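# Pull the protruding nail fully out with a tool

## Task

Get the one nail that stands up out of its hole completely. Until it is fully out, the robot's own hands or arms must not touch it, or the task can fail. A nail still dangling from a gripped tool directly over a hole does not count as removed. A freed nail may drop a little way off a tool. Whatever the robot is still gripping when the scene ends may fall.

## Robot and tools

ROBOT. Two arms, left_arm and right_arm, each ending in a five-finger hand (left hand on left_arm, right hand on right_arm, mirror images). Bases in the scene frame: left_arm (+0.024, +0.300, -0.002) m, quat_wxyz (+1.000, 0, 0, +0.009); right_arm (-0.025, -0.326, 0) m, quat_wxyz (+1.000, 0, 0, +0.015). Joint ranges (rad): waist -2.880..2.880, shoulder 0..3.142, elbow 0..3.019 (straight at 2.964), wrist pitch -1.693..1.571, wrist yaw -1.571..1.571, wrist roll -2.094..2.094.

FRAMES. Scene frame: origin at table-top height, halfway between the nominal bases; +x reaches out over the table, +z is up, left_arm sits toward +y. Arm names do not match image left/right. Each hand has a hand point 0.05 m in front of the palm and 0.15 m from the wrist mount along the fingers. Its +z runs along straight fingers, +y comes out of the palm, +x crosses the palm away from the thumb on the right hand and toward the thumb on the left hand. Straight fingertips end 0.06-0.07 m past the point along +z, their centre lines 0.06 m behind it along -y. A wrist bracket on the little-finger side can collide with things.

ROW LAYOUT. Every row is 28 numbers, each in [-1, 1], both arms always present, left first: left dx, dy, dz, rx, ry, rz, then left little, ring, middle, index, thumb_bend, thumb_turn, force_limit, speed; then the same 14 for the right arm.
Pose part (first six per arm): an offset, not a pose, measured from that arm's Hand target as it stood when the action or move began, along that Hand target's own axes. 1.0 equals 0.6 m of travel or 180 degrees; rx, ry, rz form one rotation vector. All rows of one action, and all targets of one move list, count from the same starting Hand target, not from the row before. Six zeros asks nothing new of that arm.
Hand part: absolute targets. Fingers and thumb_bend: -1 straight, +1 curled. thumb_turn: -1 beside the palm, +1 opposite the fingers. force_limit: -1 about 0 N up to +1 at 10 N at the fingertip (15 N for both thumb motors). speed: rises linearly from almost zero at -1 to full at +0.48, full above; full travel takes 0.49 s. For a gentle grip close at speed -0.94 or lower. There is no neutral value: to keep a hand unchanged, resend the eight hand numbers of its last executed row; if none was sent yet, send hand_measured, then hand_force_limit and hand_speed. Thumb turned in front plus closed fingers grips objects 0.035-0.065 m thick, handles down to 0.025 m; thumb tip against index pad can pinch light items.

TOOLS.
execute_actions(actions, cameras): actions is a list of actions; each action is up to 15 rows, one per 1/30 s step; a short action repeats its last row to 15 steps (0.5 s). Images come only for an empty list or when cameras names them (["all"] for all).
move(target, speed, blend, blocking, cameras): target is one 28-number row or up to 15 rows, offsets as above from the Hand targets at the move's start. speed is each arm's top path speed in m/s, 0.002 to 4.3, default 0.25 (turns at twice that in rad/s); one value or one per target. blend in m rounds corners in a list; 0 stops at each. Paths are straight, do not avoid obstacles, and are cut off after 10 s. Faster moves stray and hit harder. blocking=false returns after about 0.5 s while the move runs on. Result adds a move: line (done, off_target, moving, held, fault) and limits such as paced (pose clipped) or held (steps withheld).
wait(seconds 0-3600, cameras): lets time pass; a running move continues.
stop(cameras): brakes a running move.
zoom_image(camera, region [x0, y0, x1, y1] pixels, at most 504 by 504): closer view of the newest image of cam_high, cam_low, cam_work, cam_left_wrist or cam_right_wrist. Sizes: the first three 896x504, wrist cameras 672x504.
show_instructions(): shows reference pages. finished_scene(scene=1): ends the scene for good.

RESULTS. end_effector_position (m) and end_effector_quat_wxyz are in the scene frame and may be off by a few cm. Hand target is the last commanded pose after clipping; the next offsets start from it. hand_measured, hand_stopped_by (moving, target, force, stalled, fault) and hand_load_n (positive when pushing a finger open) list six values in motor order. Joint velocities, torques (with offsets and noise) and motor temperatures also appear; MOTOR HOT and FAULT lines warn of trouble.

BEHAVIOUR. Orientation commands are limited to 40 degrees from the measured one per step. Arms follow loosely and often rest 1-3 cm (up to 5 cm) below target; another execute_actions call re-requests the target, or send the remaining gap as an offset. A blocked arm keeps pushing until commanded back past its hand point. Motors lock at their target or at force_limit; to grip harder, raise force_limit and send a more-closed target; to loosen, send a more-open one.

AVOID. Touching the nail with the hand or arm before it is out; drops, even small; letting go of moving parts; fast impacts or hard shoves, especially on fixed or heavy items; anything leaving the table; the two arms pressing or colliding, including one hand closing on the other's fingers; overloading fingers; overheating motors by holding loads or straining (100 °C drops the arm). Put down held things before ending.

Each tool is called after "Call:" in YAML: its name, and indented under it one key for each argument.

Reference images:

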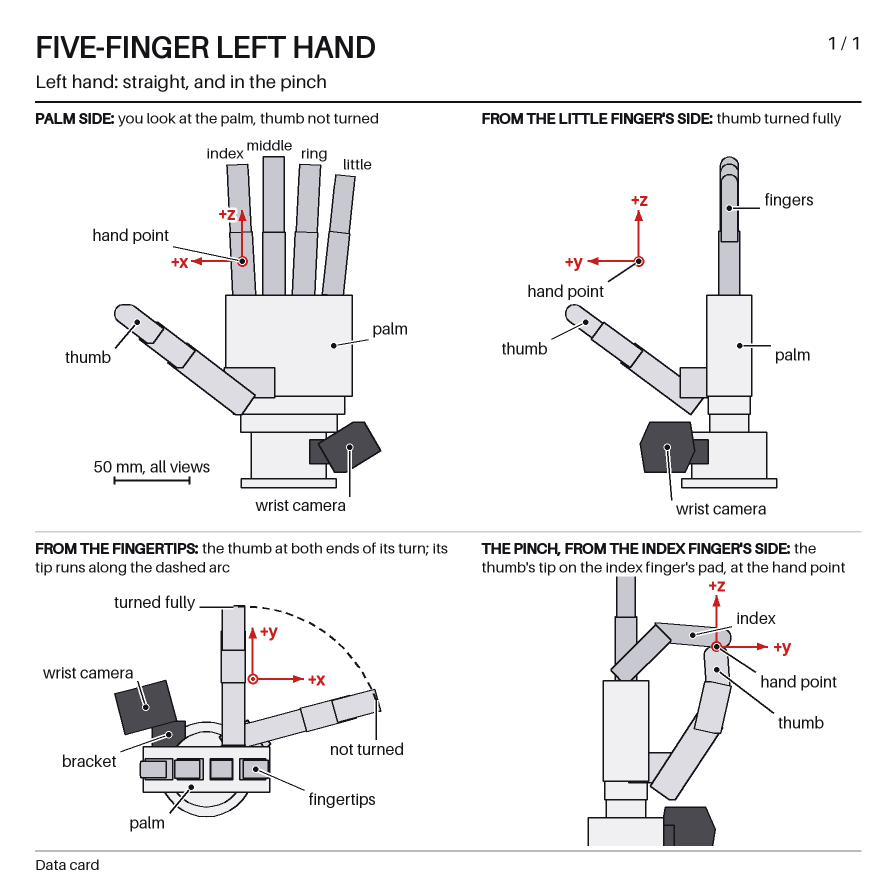

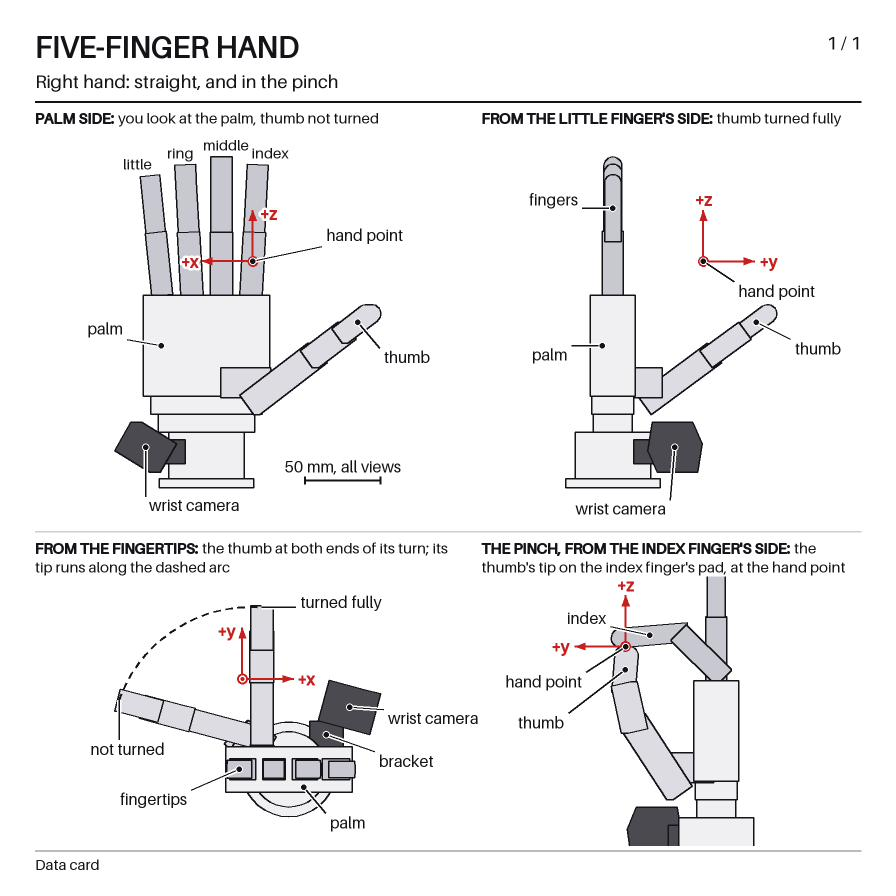

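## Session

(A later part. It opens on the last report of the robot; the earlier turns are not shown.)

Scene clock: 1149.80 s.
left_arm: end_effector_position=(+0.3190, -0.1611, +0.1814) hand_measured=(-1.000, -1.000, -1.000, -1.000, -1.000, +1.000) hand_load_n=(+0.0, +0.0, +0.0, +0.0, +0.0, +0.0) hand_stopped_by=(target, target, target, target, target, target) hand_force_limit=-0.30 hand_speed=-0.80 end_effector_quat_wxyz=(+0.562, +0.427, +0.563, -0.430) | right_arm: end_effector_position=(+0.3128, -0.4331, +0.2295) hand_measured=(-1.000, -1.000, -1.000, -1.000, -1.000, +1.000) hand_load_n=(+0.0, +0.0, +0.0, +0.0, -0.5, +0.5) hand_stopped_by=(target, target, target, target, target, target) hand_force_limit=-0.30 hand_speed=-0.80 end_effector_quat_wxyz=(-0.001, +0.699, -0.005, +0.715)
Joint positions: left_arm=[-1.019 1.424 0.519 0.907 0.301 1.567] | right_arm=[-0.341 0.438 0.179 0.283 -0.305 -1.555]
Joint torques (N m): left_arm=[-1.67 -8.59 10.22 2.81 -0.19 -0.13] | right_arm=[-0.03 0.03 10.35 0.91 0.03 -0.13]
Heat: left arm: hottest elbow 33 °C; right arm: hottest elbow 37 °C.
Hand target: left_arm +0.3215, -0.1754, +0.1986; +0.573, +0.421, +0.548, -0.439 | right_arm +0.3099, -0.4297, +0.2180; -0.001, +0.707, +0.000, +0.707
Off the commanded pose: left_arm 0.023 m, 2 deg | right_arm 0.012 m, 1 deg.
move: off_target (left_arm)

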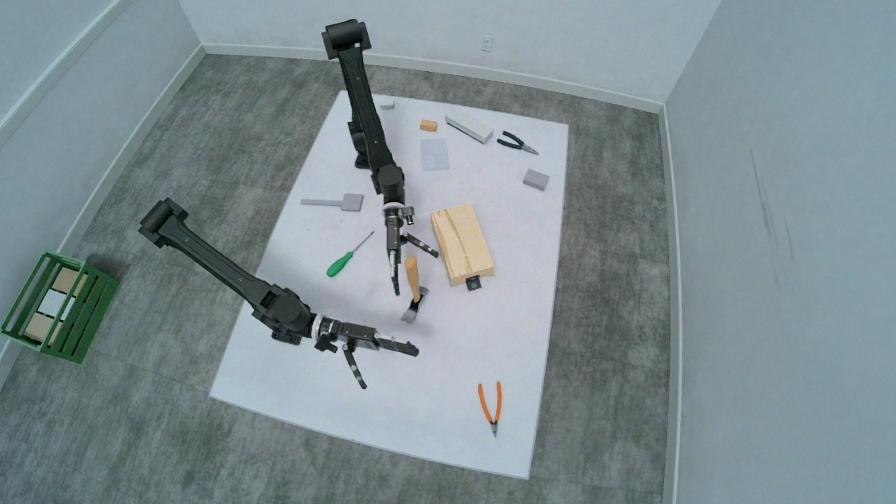

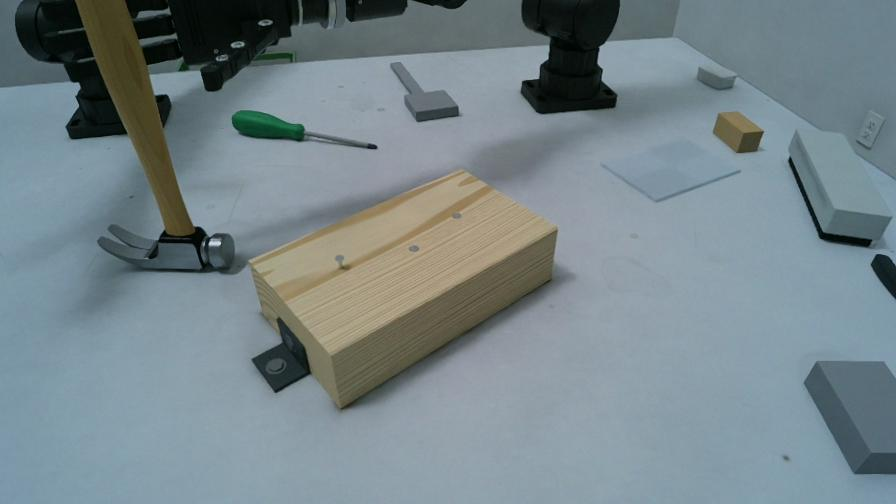

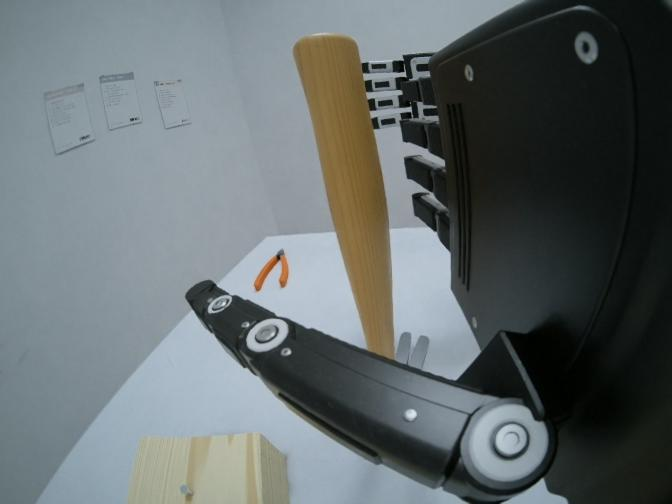

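Call:
move:
  target:
    - [0,0.007,0.037,0,0,0,-1,-1,-1,-1,-1,1,-0.3,-0.8, 0,0,0,0,0,0, -1,-1,-1,-1,-1,1,-0.3,-0.8]
    - [0,0.007,0.037,0,0,0,-0.3,-0.3,-0.3,-0.3,-0.6,1,-0.5,-0.85, 0,0,0,0,0,0, -1,-1,-1,-1,-1,1,-0.3,-0.8]
  speed: 0.06
  cameras: ["cam_high","cam_work","cam_left_wrist"]

Call:
zoom_image:
  camera: "cam_high"
  region: [360, 190, 460, 330]

Scene clock: 1161.97 s.
left_arm: end_effector_position=(+0.3294, -0.1811, +0.1850) hand_measured=(-0.300, -0.300, -0.300, -0.300, -0.600, +1.000) hand_load_n=(+0.0, +0.0, +0.0, +0.0, +0.0, +0.5) hand_stopped_by=(target, target, target, target, target, target) hand_force_limit=-0.50 hand_speed=-0.85 end_effector_quat_wxyz=(+0.566, +0.426, +0.560, -0.430) | right_arm: end_effector_position=(+0.3128, -0.4331, +0.2295) hand_measured=(-1.000, -1.000, -1.000, -1.000, -1.000, +1.000) hand_load_n=(+0.0, +0.0, +0.0, +0.0, +0.0, +0.5) hand_stopped_by=(target, target, target, target, target, target) hand_force_limit=-0.30 hand_speed=-0.80 end_effector_quat_wxyz=(-0.001, +0.699, -0.005, +0.715)
Joint positions: left_arm=[-1.025 1.475 0.579 0.907 0.293 1.567] | right_arm=[-0.341 0.438 0.179 0.283 -0.305 -1.555]
Joint torques (N m): left_arm=[-1.9 -9.76 10.39 2.51 -0.16 -0.12] | right_arm=[0.32 0.85 10.11 1.02 0.04 -0.2]
Heat: left arm: hottest elbow 33 °C; right arm: hottest elbow 37 °C.
Hand target: left_arm +0.3315, -0.1957, +0.1995; +0.573, +0.421, +0.549, -0.439 | right_arm +0.3099, -0.4297, +0.2180; -0.001, +0.707, +0.000, +0.707
Off the commanded pose: left_arm 0.021 m, 2 deg | right_arm 0.012 m, 1 deg.
move: off_target (left_arm); target 2's new numbers were sent with left_arm's hand 0.021 m and 2 deg from that target

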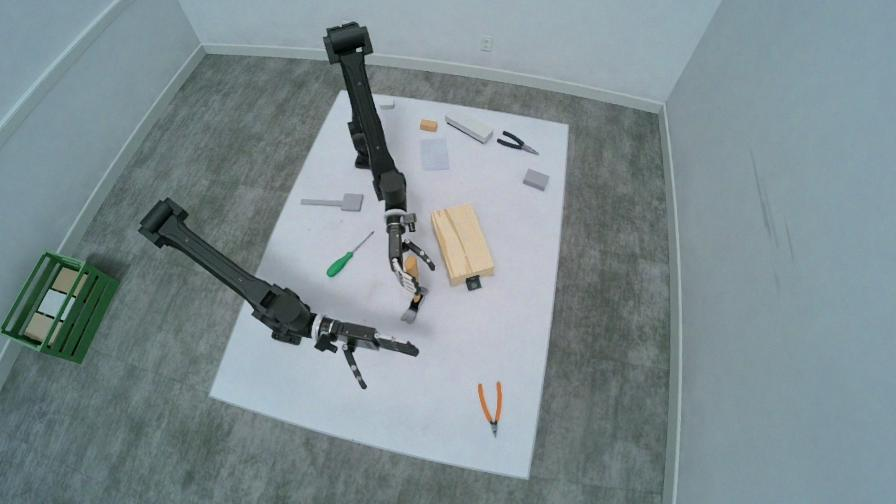

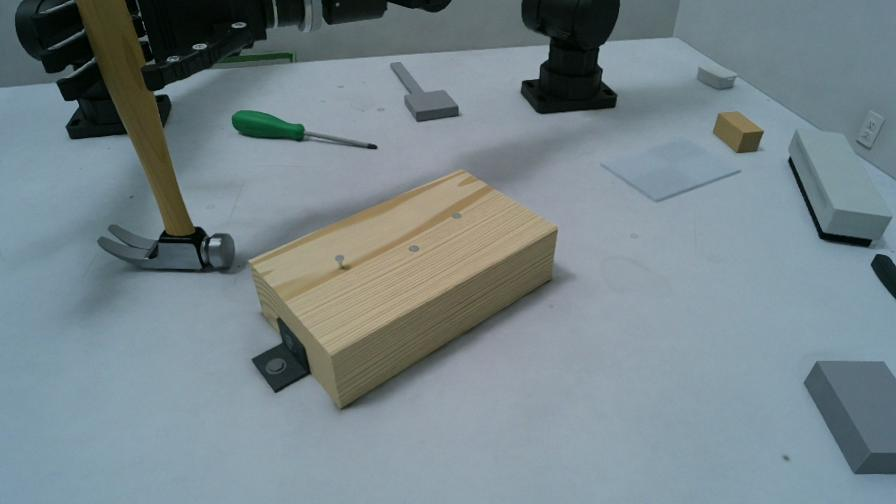

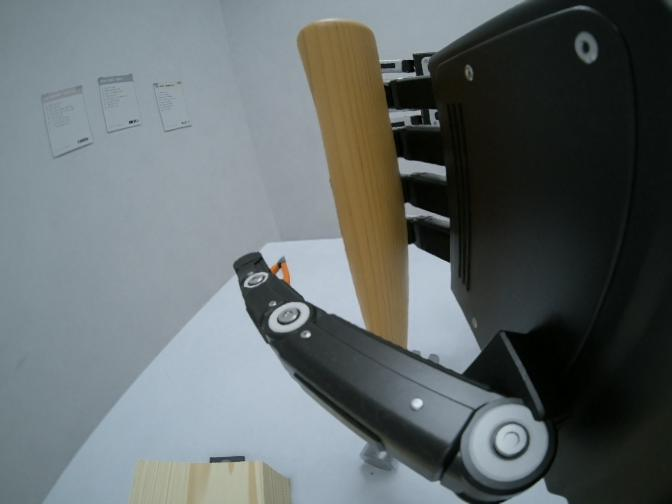

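Scaled by 3.600 from the camera's image (finer frame: 1280x720).

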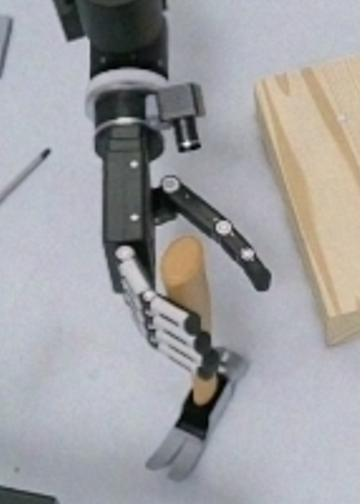

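Call:
move:
  target:
    - [0.016,0,0,0,0,0,-0.3,-0.3,-0.3,-0.3,-0.6,1,-0.5,-0.85, 0,0,0,0,0,0, -1,-1,-1,-1,-1,1,-0.3,-0.8]
    - [0.016,0,0,0,0,0,0.88,0.88,0.88,0.88,0.0,1,-0.5,-0.85, 0,0,0,0,0,0, -1,-1,-1,-1,-1,1,-0.3,-0.8]
  speed: 0.06
  cameras: ["cam_high","cam_work","cam_left_wrist"]

Call:
zoom_image:
  camera: "cam_high"
  region: [360, 190, 460, 330]

Scene clock: 1173.03 s.
left_arm: end_effector_position=(+0.3295, -0.1838, +0.1743) hand_measured=(+0.838, +0.754, +0.296, +0.352, -0.282, +1.000) hand_load_n=(+3.5, +0.0, +5.0, +2.5, +5.5, +0.5) hand_stopped_by=(force, force, force, force, force, target) hand_force_limit=-0.50 hand_speed=-0.85 end_effector_quat_wxyz=(+0.562, +0.427, +0.562, -0.430) | right_arm: end_effector_position=(+0.3128, -0.4331, +0.2295) hand_measured=(-1.000, -1.000, -1.000, -1.000, -1.000, +1.000) hand_load_n=(+0.0, +0.0, +0.0, +0.0, +0.0, +0.5) hand_stopped_by=(target, target, target, target, target, target) hand_force_limit=-0.30 hand_speed=-0.80 end_effector_quat_wxyz=(-0.001, +0.699, -0.005, +0.715)
Joint positions: left_arm=[-1.028 1.506 0.579 0.93 0.293 1.567] | right_arm=[-0.341 0.438 0.179 0.283 -0.305 -1.555]
Joint torques (N m): left_arm=[-1.44 -10.34 9.68 2.91 -0.13 -0.12] | right_arm=[-0.73 1.08 10.48 1.06 -0.01 -0.16]
Heat: left arm: hottest elbow 34 °C; right arm: hottest elbow 36 °C.
Hand target: left_arm +0.3316, -0.1961, +0.1899; +0.573, +0.421, +0.549, -0.439 | right_arm +0.3099, -0.4297, +0.2180; -0.001, +0.707, +0.000, +0.707
Off the commanded pose: left_arm 0.020 m, 2 deg | right_arm 0.012 m, 1 deg.
move: off_target (left_arm); target 2's new numbers were sent with left_arm's hand 0.021 m and 3 deg from that target

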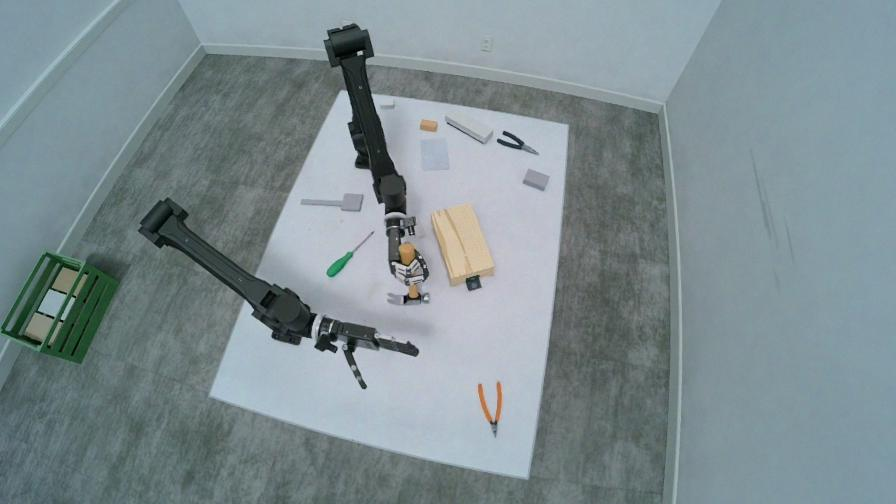

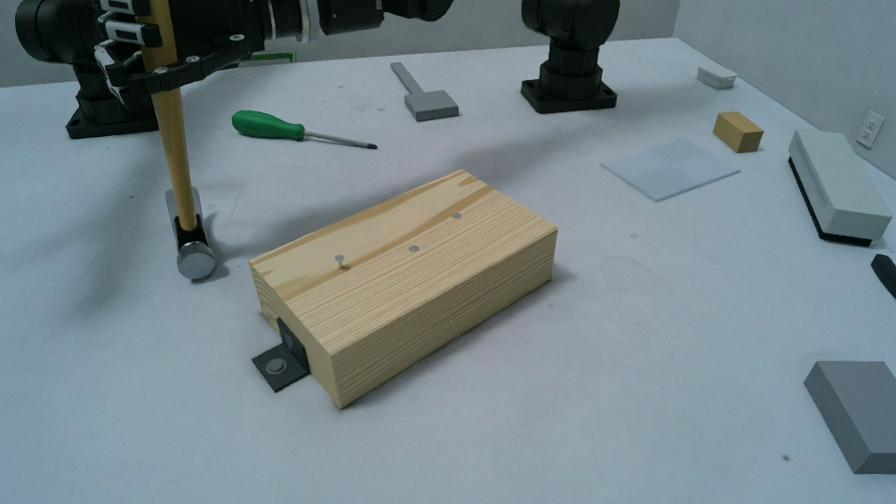

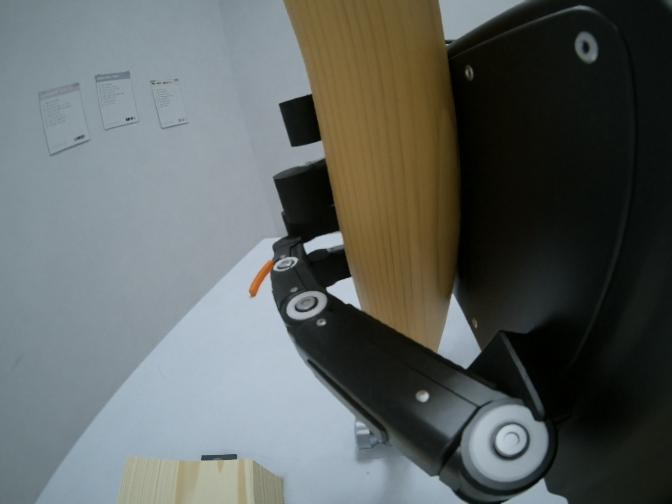

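Scaled by 3.600 from the camera's image (finer frame: 1280x720).

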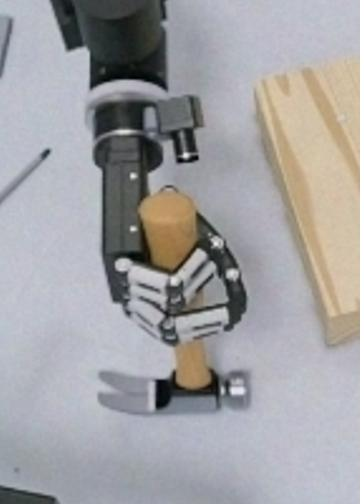

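Call:
move:
  target: [0,0,0,0,0,0,0.95,0.95,0.95,0.95,0.1,1,0.0,-0.85, 0,0,0,0,0,0, -1,-1,-1,-1,-1,1,-0.3,-0.8]
  speed: 0.06
  cameras: ["cam_high","cam_work","cam_left_wrist"]

Call:
zoom_image:
  camera: "cam_high"
  region: [360, 190, 460, 330]

Scene clock: 1220.70 s.
left_arm: end_effector_position=(+0.3295, -0.1838, +0.1743) hand_measured=(+0.848, +0.780, +0.304, +0.374, -0.274, +1.000) hand_load_n=(+5.0, +4.5, +8.0, +8.0, +8.5, +0.0) hand_stopped_by=(force, force, force, force, force, target) hand_force_limit=0.00 hand_speed=-0.85 end_effector_quat_wxyz=(+0.562, +0.427, +0.562, -0.430) | right_arm: end_effector_position=(+0.3128, -0.4331, +0.2295) hand_measured=(-1.000, -1.000, -1.000, -1.000, -1.000, +1.000) hand_load_n=(+0.0, +0.0, +0.0, +0.0, +0.0, +0.0) hand_stopped_by=(target, target, target, target, target, target) hand_force_limit=-0.30 hand_speed=-0.80 end_effector_quat_wxyz=(-0.001, +0.699, -0.005, +0.715)
Joint positions: left_arm=[-1.028 1.506 0.579 0.93 0.293 1.567] | right_arm=[-0.341 0.438 0.179 0.283 -0.305 -1.555]
Joint torques (N m): left_arm=[-1.61 -10.29 9.66 2.92 -0.14 -0.11] | right_arm=[0.44 -0.15 10.13 0.96 0.05 -0.19]
Heat: left arm: hottest elbow 35 °C; right arm: hottest elbow 36 °C.
Hand target: left_arm +0.3316, -0.1961, +0.1899; +0.573, +0.421, +0.549, -0.439 | right_arm +0.3099, -0.4297, +0.2180; -0.001, +0.707, +0.000, +0.707
Off the commanded pose: left_arm 0.020 m, 2 deg | right_arm 0.012 m, 1 deg.
move: done

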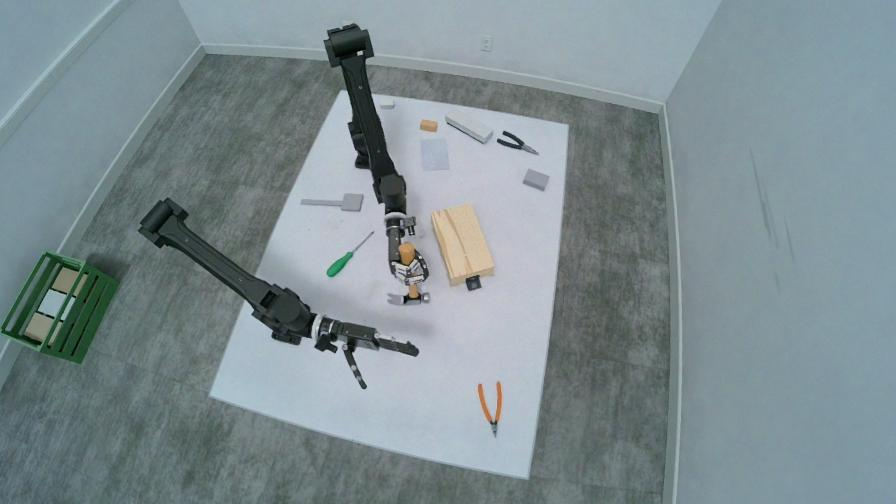

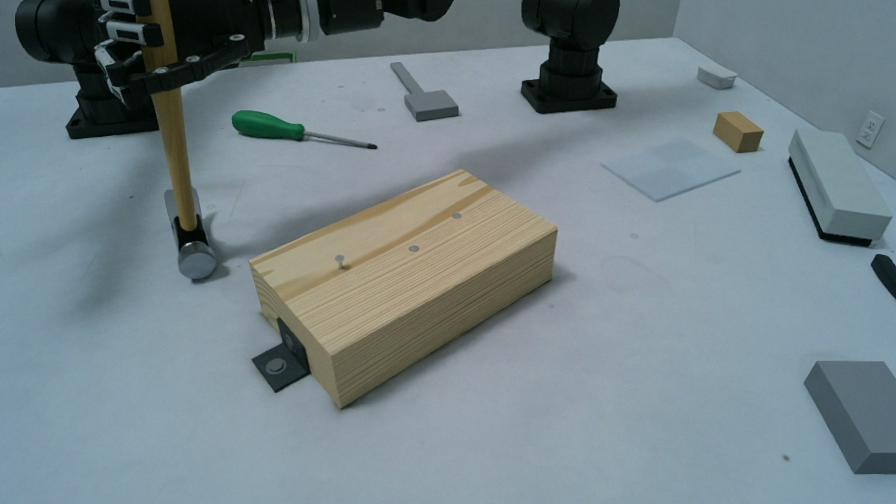

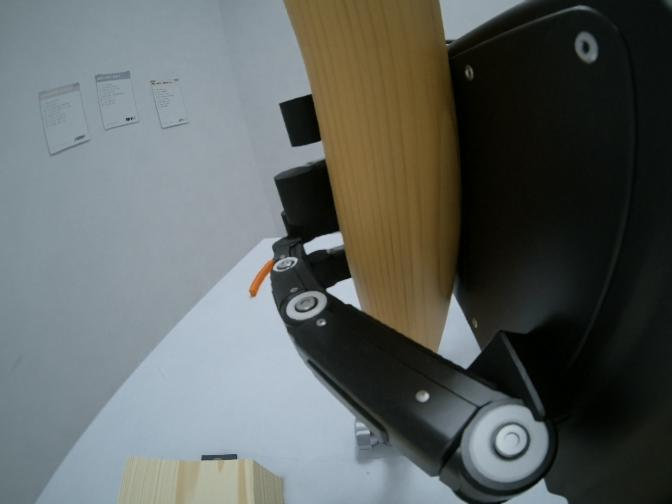

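Scaled by 3.600 from the camera's image (finer frame: 1280x720).

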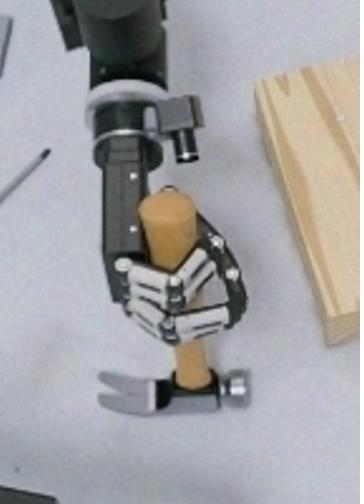

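Call:
move:
  target: [-0.15,0,-0.02,0,0,0,0.95,0.95,0.95,0.95,0.1,1,0.0,-0.85, 0,0,0,0,0,0, -1,-1,-1,-1,-1,1,-0.3,-0.8]
  speed: 0.08
  cameras: ["cam_high","cam_work","cam_left_wrist"]

Call:
zoom_image:
  camera: "cam_high"
  region: [360, 190, 460, 330]

Scene clock: 1234.43 s.
left_arm: end_effector_position=(+0.3212, -0.1728, +0.2558) hand_measured=(+0.850, +0.780, +0.304, +0.374, -0.274, +1.000) hand_load_n=(+0.0, +0.0, +8.0, +8.0, +8.5, +0.5) hand_stopped_by=(force, force, force, force, force, target) hand_force_limit=0.00 hand_speed=-0.85 end_effector_quat_wxyz=(+0.564, +0.428, +0.558, -0.433) | right_arm: end_effector_position=(+0.3128, -0.4331, +0.2295) hand_measured=(-1.000, -1.000, -1.000, -1.000, -1.000, +1.000) hand_load_n=(+0.0, +0.0, +0.0, +0.0, +0.0, +0.0) hand_stopped_by=(target, target, target, target, target, target) hand_force_limit=-0.30 hand_speed=-0.80 end_effector_quat_wxyz=(-0.001, +0.699, -0.005, +0.715)
Joint positions: left_arm=[-1.028 1.264 0.632 0.643 0.299 1.567] | right_arm=[-0.341 0.438 0.179 0.283 -0.305 -1.555]
Joint torques (N m): left_arm=[-0.44 -9.58 12.4 1.69 0.09 -0.11] | right_arm=[-1.03 0.56 10.15 0.96 0.02 -0.2]
Heat: left arm: hottest elbow 34 °C; right arm: hottest elbow 36 °C.
Hand target: left_arm +0.3273, -0.1807, +0.2792; +0.573, +0.421, +0.549, -0.439 | right_arm +0.3099, -0.4297, +0.2180; -0.001, +0.707, +0.000, +0.707
Off the commanded pose: left_arm 0.026 m, 2 deg | right_arm 0.012 m, 1 deg.
move: off_target (left_arm)

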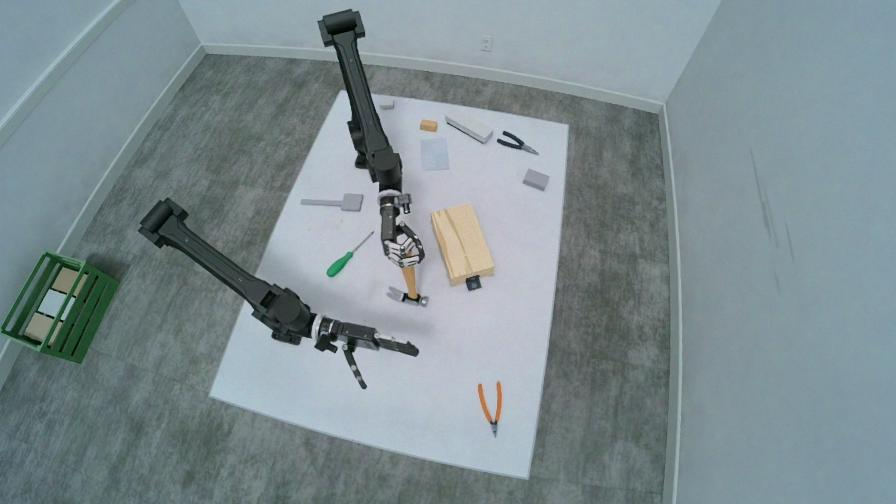

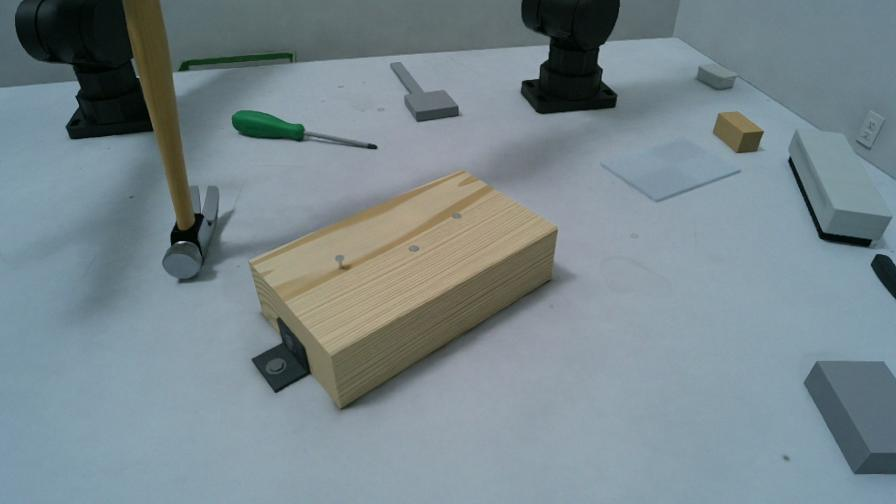

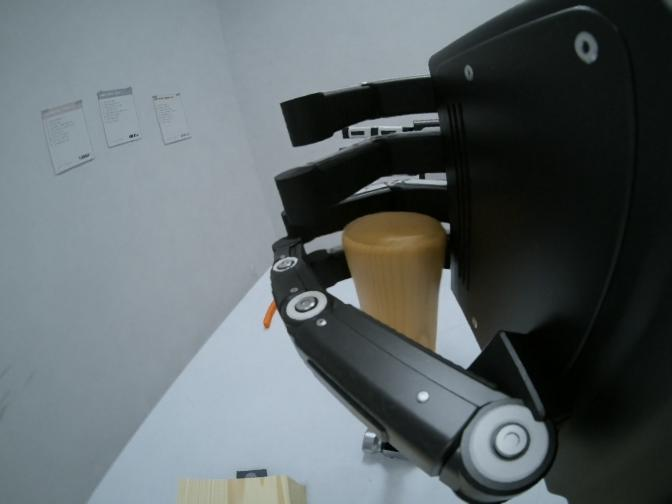

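Scaled by 3.600 from the camera's image (finer frame: 1280x720).

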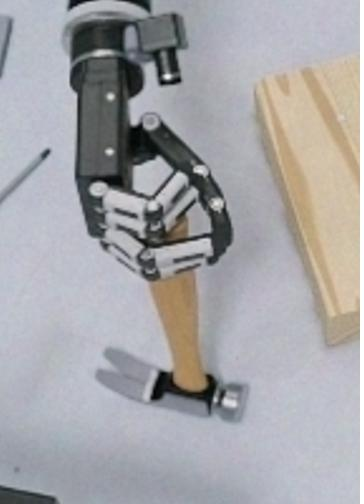

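Call:
zoom_image:
  camera: "cam_work"
  region: [60, 0, 300, 300]

Scaled by 1.680 from the camera's image (finer frame: 1280x720).

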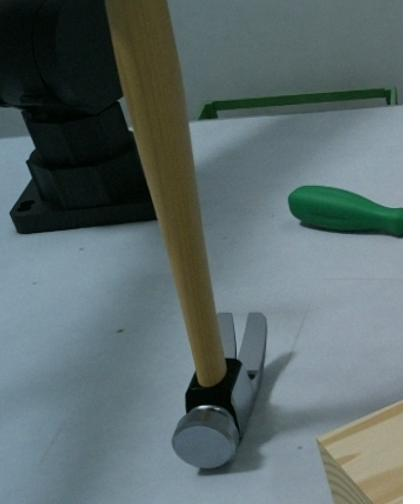

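Call:
move:
  target:
    - [0,0,0,0,0,0,-0.2,-0.2,-0.2,-0.2,-0.6,1,0.0,-0.7, 0,0,0,0,0,0, -1,-1,-1,-1,-1,1,-0.3,-0.8]
    - [0.133,0,0.02,0,0,0,-0.2,-0.2,-0.2,-0.2,-0.6,1,0.0,-0.85, 0,0,0,0,0,0, -1,-1,-1,-1,-1,1,-0.3,-0.8]
  speed: 0.08
  cameras: ["cam_high","cam_work","cam_left_wrist"]

Call:
zoom_image:
  camera: "cam_high"
  region: [360, 190, 460, 330]

Scene clock: 1263.13 s.
left_arm: end_effector_position=(+0.3352, -0.1938, +0.2006) hand_measured=(-0.200, -0.200, -0.200, -0.200, -0.600, +1.000) hand_load_n=(+0.0, +0.0, +0.0, +0.0, +0.0, +0.0) hand_stopped_by=(target, target, target, target, target, target) hand_force_limit=0.00 hand_speed=-0.85 end_effector_quat_wxyz=(+0.572, +0.424, +0.552, -0.434) | right_arm: end_effector_position=(+0.3128, -0.4331, +0.2295) hand_measured=(-1.000, -1.000, -1.000, -1.000, -1.000, +1.000) hand_load_n=(+0.0, +0.0, +0.0, +0.0, +0.0, +0.0) hand_stopped_by=(target, target, target, target, target, target) hand_force_limit=-0.30 hand_speed=-0.80 end_effector_quat_wxyz=(-0.001, +0.699, -0.005, +0.715)
Joint positions: left_arm=[-1.028 1.48 0.623 0.89 0.295 1.567] | right_arm=[-0.341 0.438 0.179 0.283 -0.305 -1.555]
Joint torques (N m): left_arm=[-1.9 -10.58 6.94 3.02 -0.26 -0.13] | right_arm=[-0.32 0.62 10.41 1.09 0.01 -0.15]
Heat: left arm: hottest elbow 34 °C; right arm: hottest elbow 36 °C.
Hand target: left_arm +0.3314, -0.1956, +0.2000; +0.573, +0.421, +0.549, -0.439 | right_arm +0.3099, -0.4297, +0.2180; -0.001, +0.707, +0.000, +0.707
Off the commanded pose: left_arm 0.004 m, 1 deg | right_arm 0.012 m, 1 deg.
move: done

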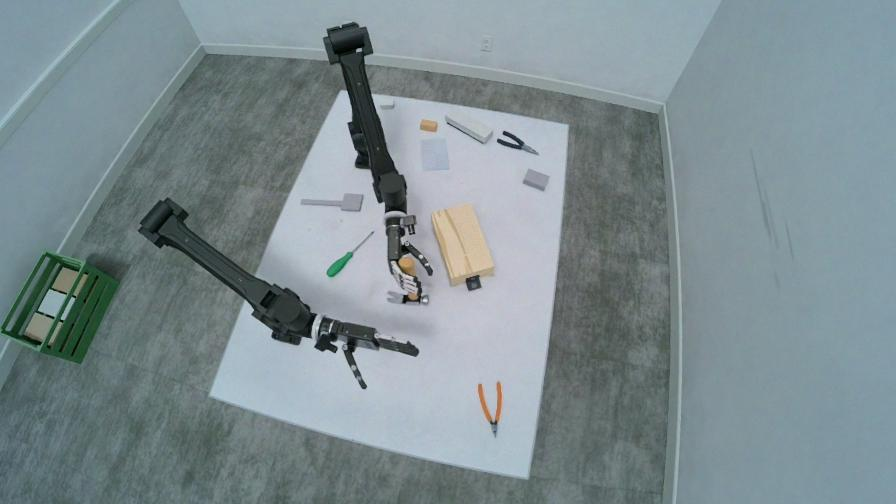

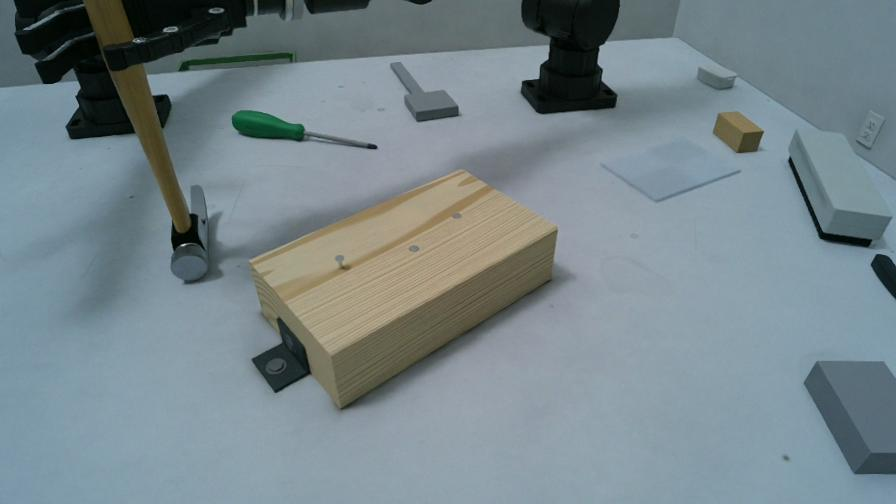

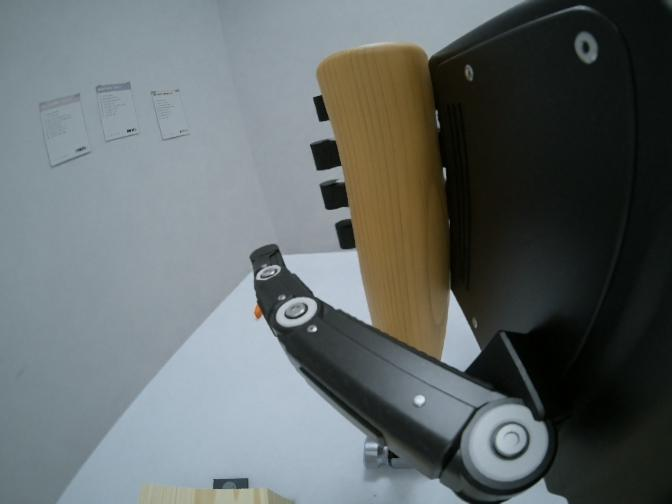

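Scaled by 3.600 from the camera's image (finer frame: 1280x720).

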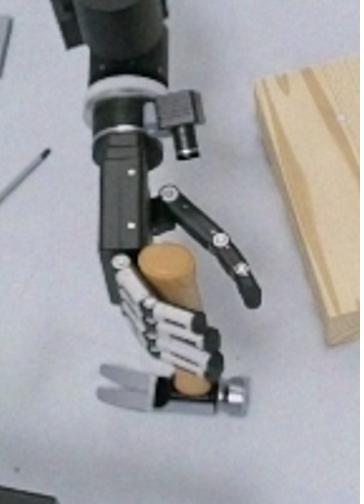

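Call:
move:
  target:
    - [0.033,0,0,0,0,0,-0.2,-0.2,-0.2,-0.2,-0.6,1,0.0,-0.7, 0,0,0,0,0,0, -1,-1,-1,-1,-1,1,-0.3,-0.8]
    - [0.033,0,0,0,0,0,0.88,0.88,0.88,0.88,0.0,1,-0.5,-0.8, 0,0,0,0,0,0, -1,-1,-1,-1,-1,1,-0.3,-0.8]
    - [0.033,0.012,-0.045,-0.333,0,0.014,0.88,0.88,0.88,0.88,0.0,1,-0.5,-0.8, 0,0,0,0,0,0, -1,-1,-1,-1,-1,1,-0.3,-0.8]
  speed: 0.08
  cameras: ["cam_high","cam_work","cam_left_wrist"]

Call:
zoom_image:
  camera: "cam_high"
  region: [360, 190, 460, 330]

Scene clock: 1284.33 s.
left_arm: end_effector_position=(+0.3328, -0.1569, +0.1756) hand_measured=(+0.852, +0.704, +0.316, +0.408, -0.318, +1.000) hand_load_n=(+1.0, +0.0, +3.5, +2.5, +5.5, +0.5) hand_stopped_by=(force, force, force, force, force, target) hand_force_limit=-0.50 hand_speed=-0.80 end_effector_quat_wxyz=(+0.715, +0.087, +0.687, -0.097) | right_arm: end_effector_position=(+0.3128, -0.4331, +0.2295) hand_measured=(-1.000, -1.000, -1.000, -1.000, -1.000, +1.000) hand_load_n=(+0.0, +0.0, +0.0, +0.0, +0.0, +0.0) hand_stopped_by=(target, target, target, target, target, target) hand_force_limit=-0.30 hand_speed=-0.80 end_effector_quat_wxyz=(-0.001, +0.699, -0.005, +0.715)
Joint positions: left_arm=[-1.367 1.758 0.877 0.967 -1.087 1.638] | right_arm=[-0.341 0.438 0.179 0.283 -0.305 -1.555]
Joint torques (N m): left_arm=[-1.67 -14.04 9.78 1.39 -0.23 0.12] | right_arm=[0.32 0.56 10.06 1.07 -0.04 -0.15]
Heat: left arm: hottest elbow 33 °C; right arm: hottest elbow 36 °C.
Hand target: left_arm +0.3316, -0.1686, +0.1792; +0.716, +0.090, +0.686, -0.094 | right_arm +0.3099, -0.4297, +0.2180; -0.001, +0.707, +0.000, +0.707
Off the commanded pose: left_arm 0.012 m, 1 deg | right_arm 0.012 m, 1 deg.
move: off_target (left_arm)

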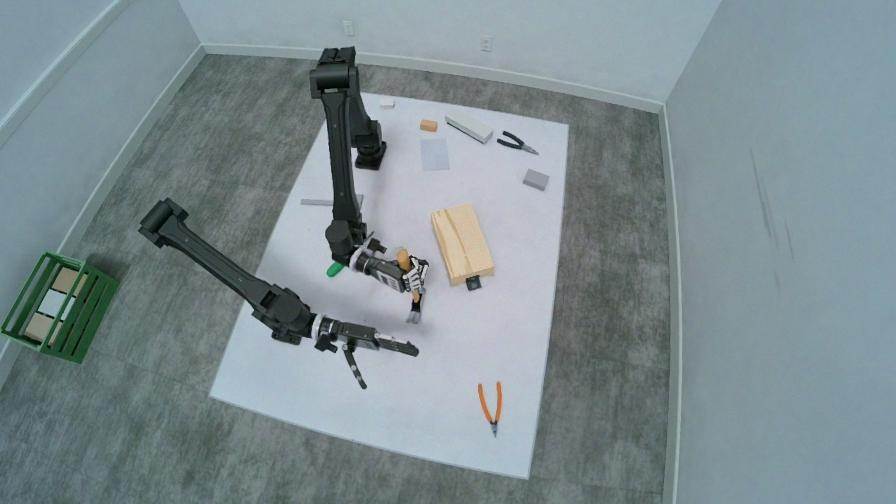

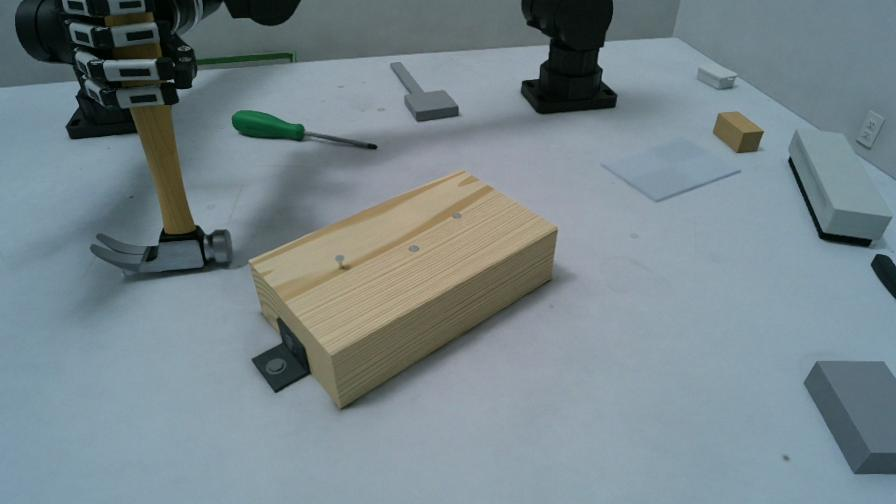

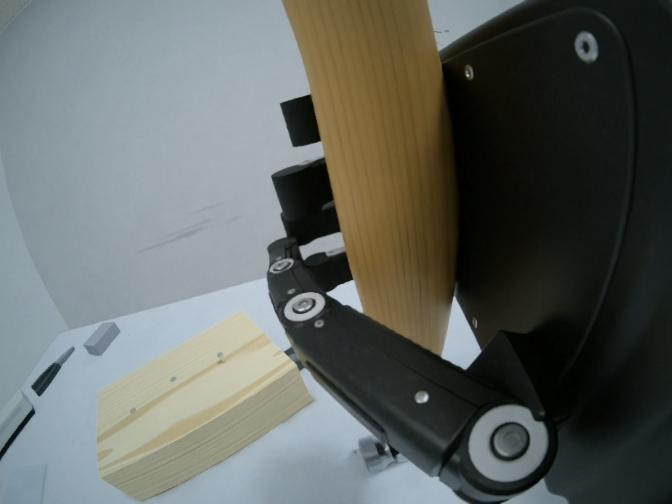

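Scaled by 3.600 from the camera's image (finer frame: 1280x720).

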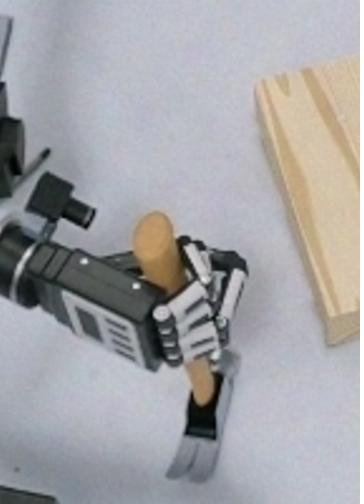

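Call:
zoom_image:
  camera: "cam_work"
  region: [20, 0, 300, 290]

Scaled by 1.738 from the camera's image (finer frame: 1280x720).

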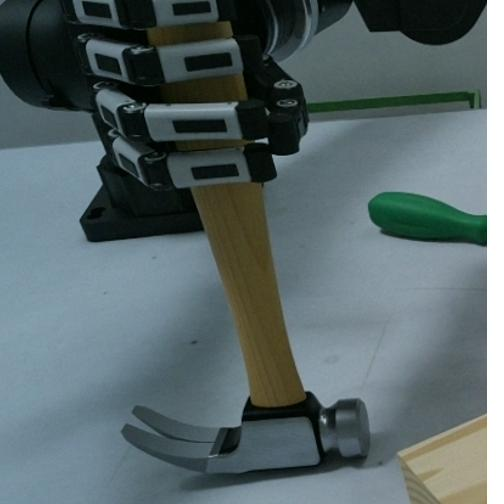

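Call:
move:
  target:
    - [0,0,0,0,0,0,0.88,0.88,0.1,0.1,-0.9,1,0.0,-0.6, 0,0,0,0,0,0, -1,-1,-1,-1,-1,1,-0.3,-0.8]
    - [0,0,0,0,0,0,0.95,0.95,0.95,0.95,-0.9,1,0.2,-0.8, 0,0,0,0,0,0, -1,-1,-1,-1,-1,1,-0.3,-0.8]
  speed: 0.08
  cameras: ["cam_high","cam_work","cam_left_wrist"]

Call:
zoom_image:
  camera: "cam_high"
  region: [360, 190, 460, 330]

Scene clock: 1299.90 s.
left_arm: end_effector_position=(+0.3326, -0.1564, +0.1767) hand_measured=(+0.940, +0.886, +0.892, +0.874, -0.900, +1.000) hand_load_n=(+0.5, +0.0, +3.0, +1.0, +0.0, +0.0) hand_stopped_by=(force, force, force, force, target, target) hand_force_limit=0.20 hand_speed=-0.80 end_effector_quat_wxyz=(+0.716, +0.093, +0.686, -0.089) | right_arm: end_effector_position=(+0.3128, -0.4331, +0.2295) hand_measured=(-1.000, -1.000, -1.000, -1.000, -1.000, +1.000) hand_load_n=(+0.0, +0.0, +0.0, +0.0, +0.5, +0.0) hand_stopped_by=(target, target, target, target, target, target) hand_force_limit=-0.30 hand_speed=-0.80 end_effector_quat_wxyz=(-0.001, +0.699, -0.005, +0.715)
Joint positions: left_arm=[-1.368 1.759 0.878 0.967 -1.09 1.659] | right_arm=[-0.341 0.438 0.179 0.283 -0.305 -1.555]
Joint torques (N m): left_arm=[-1.38 -14.1 9.7 1.43 -0.13 -0.06] | right_arm=[0.09 0.91 10.19 0.91 0.06 -0.17]
Heat: left arm: hottest elbow 34 °C; right arm: hottest elbow 36 °C.
Hand target: left_arm +0.3317, -0.1686, +0.1793; +0.716, +0.090, +0.686, -0.094 | right_arm +0.3099, -0.4297, +0.2180; -0.001, +0.707, +0.000, +0.707
Off the commanded pose: left_arm 0.013 m, 1 deg | right_arm 0.012 m, 1 deg.
move: done; target 2's new numbers were sent with left_arm's hand 0.012 m and 1 deg from that target

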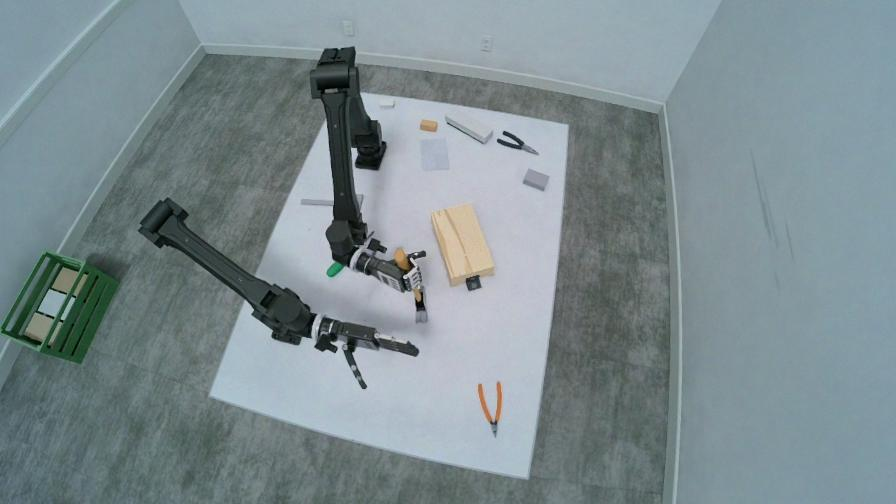

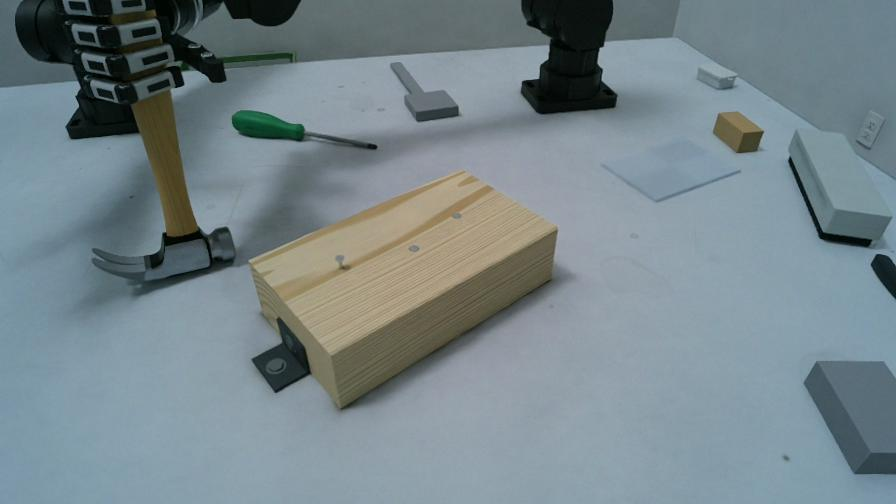

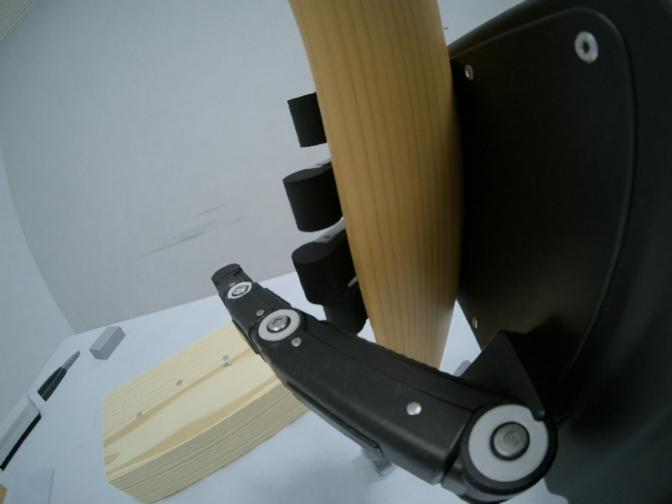

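Scaled by 3.600 from the camera's image (finer frame: 1280x720).

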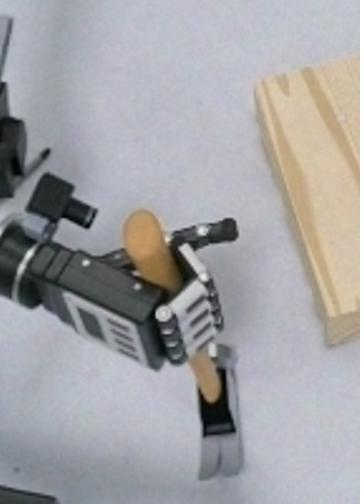

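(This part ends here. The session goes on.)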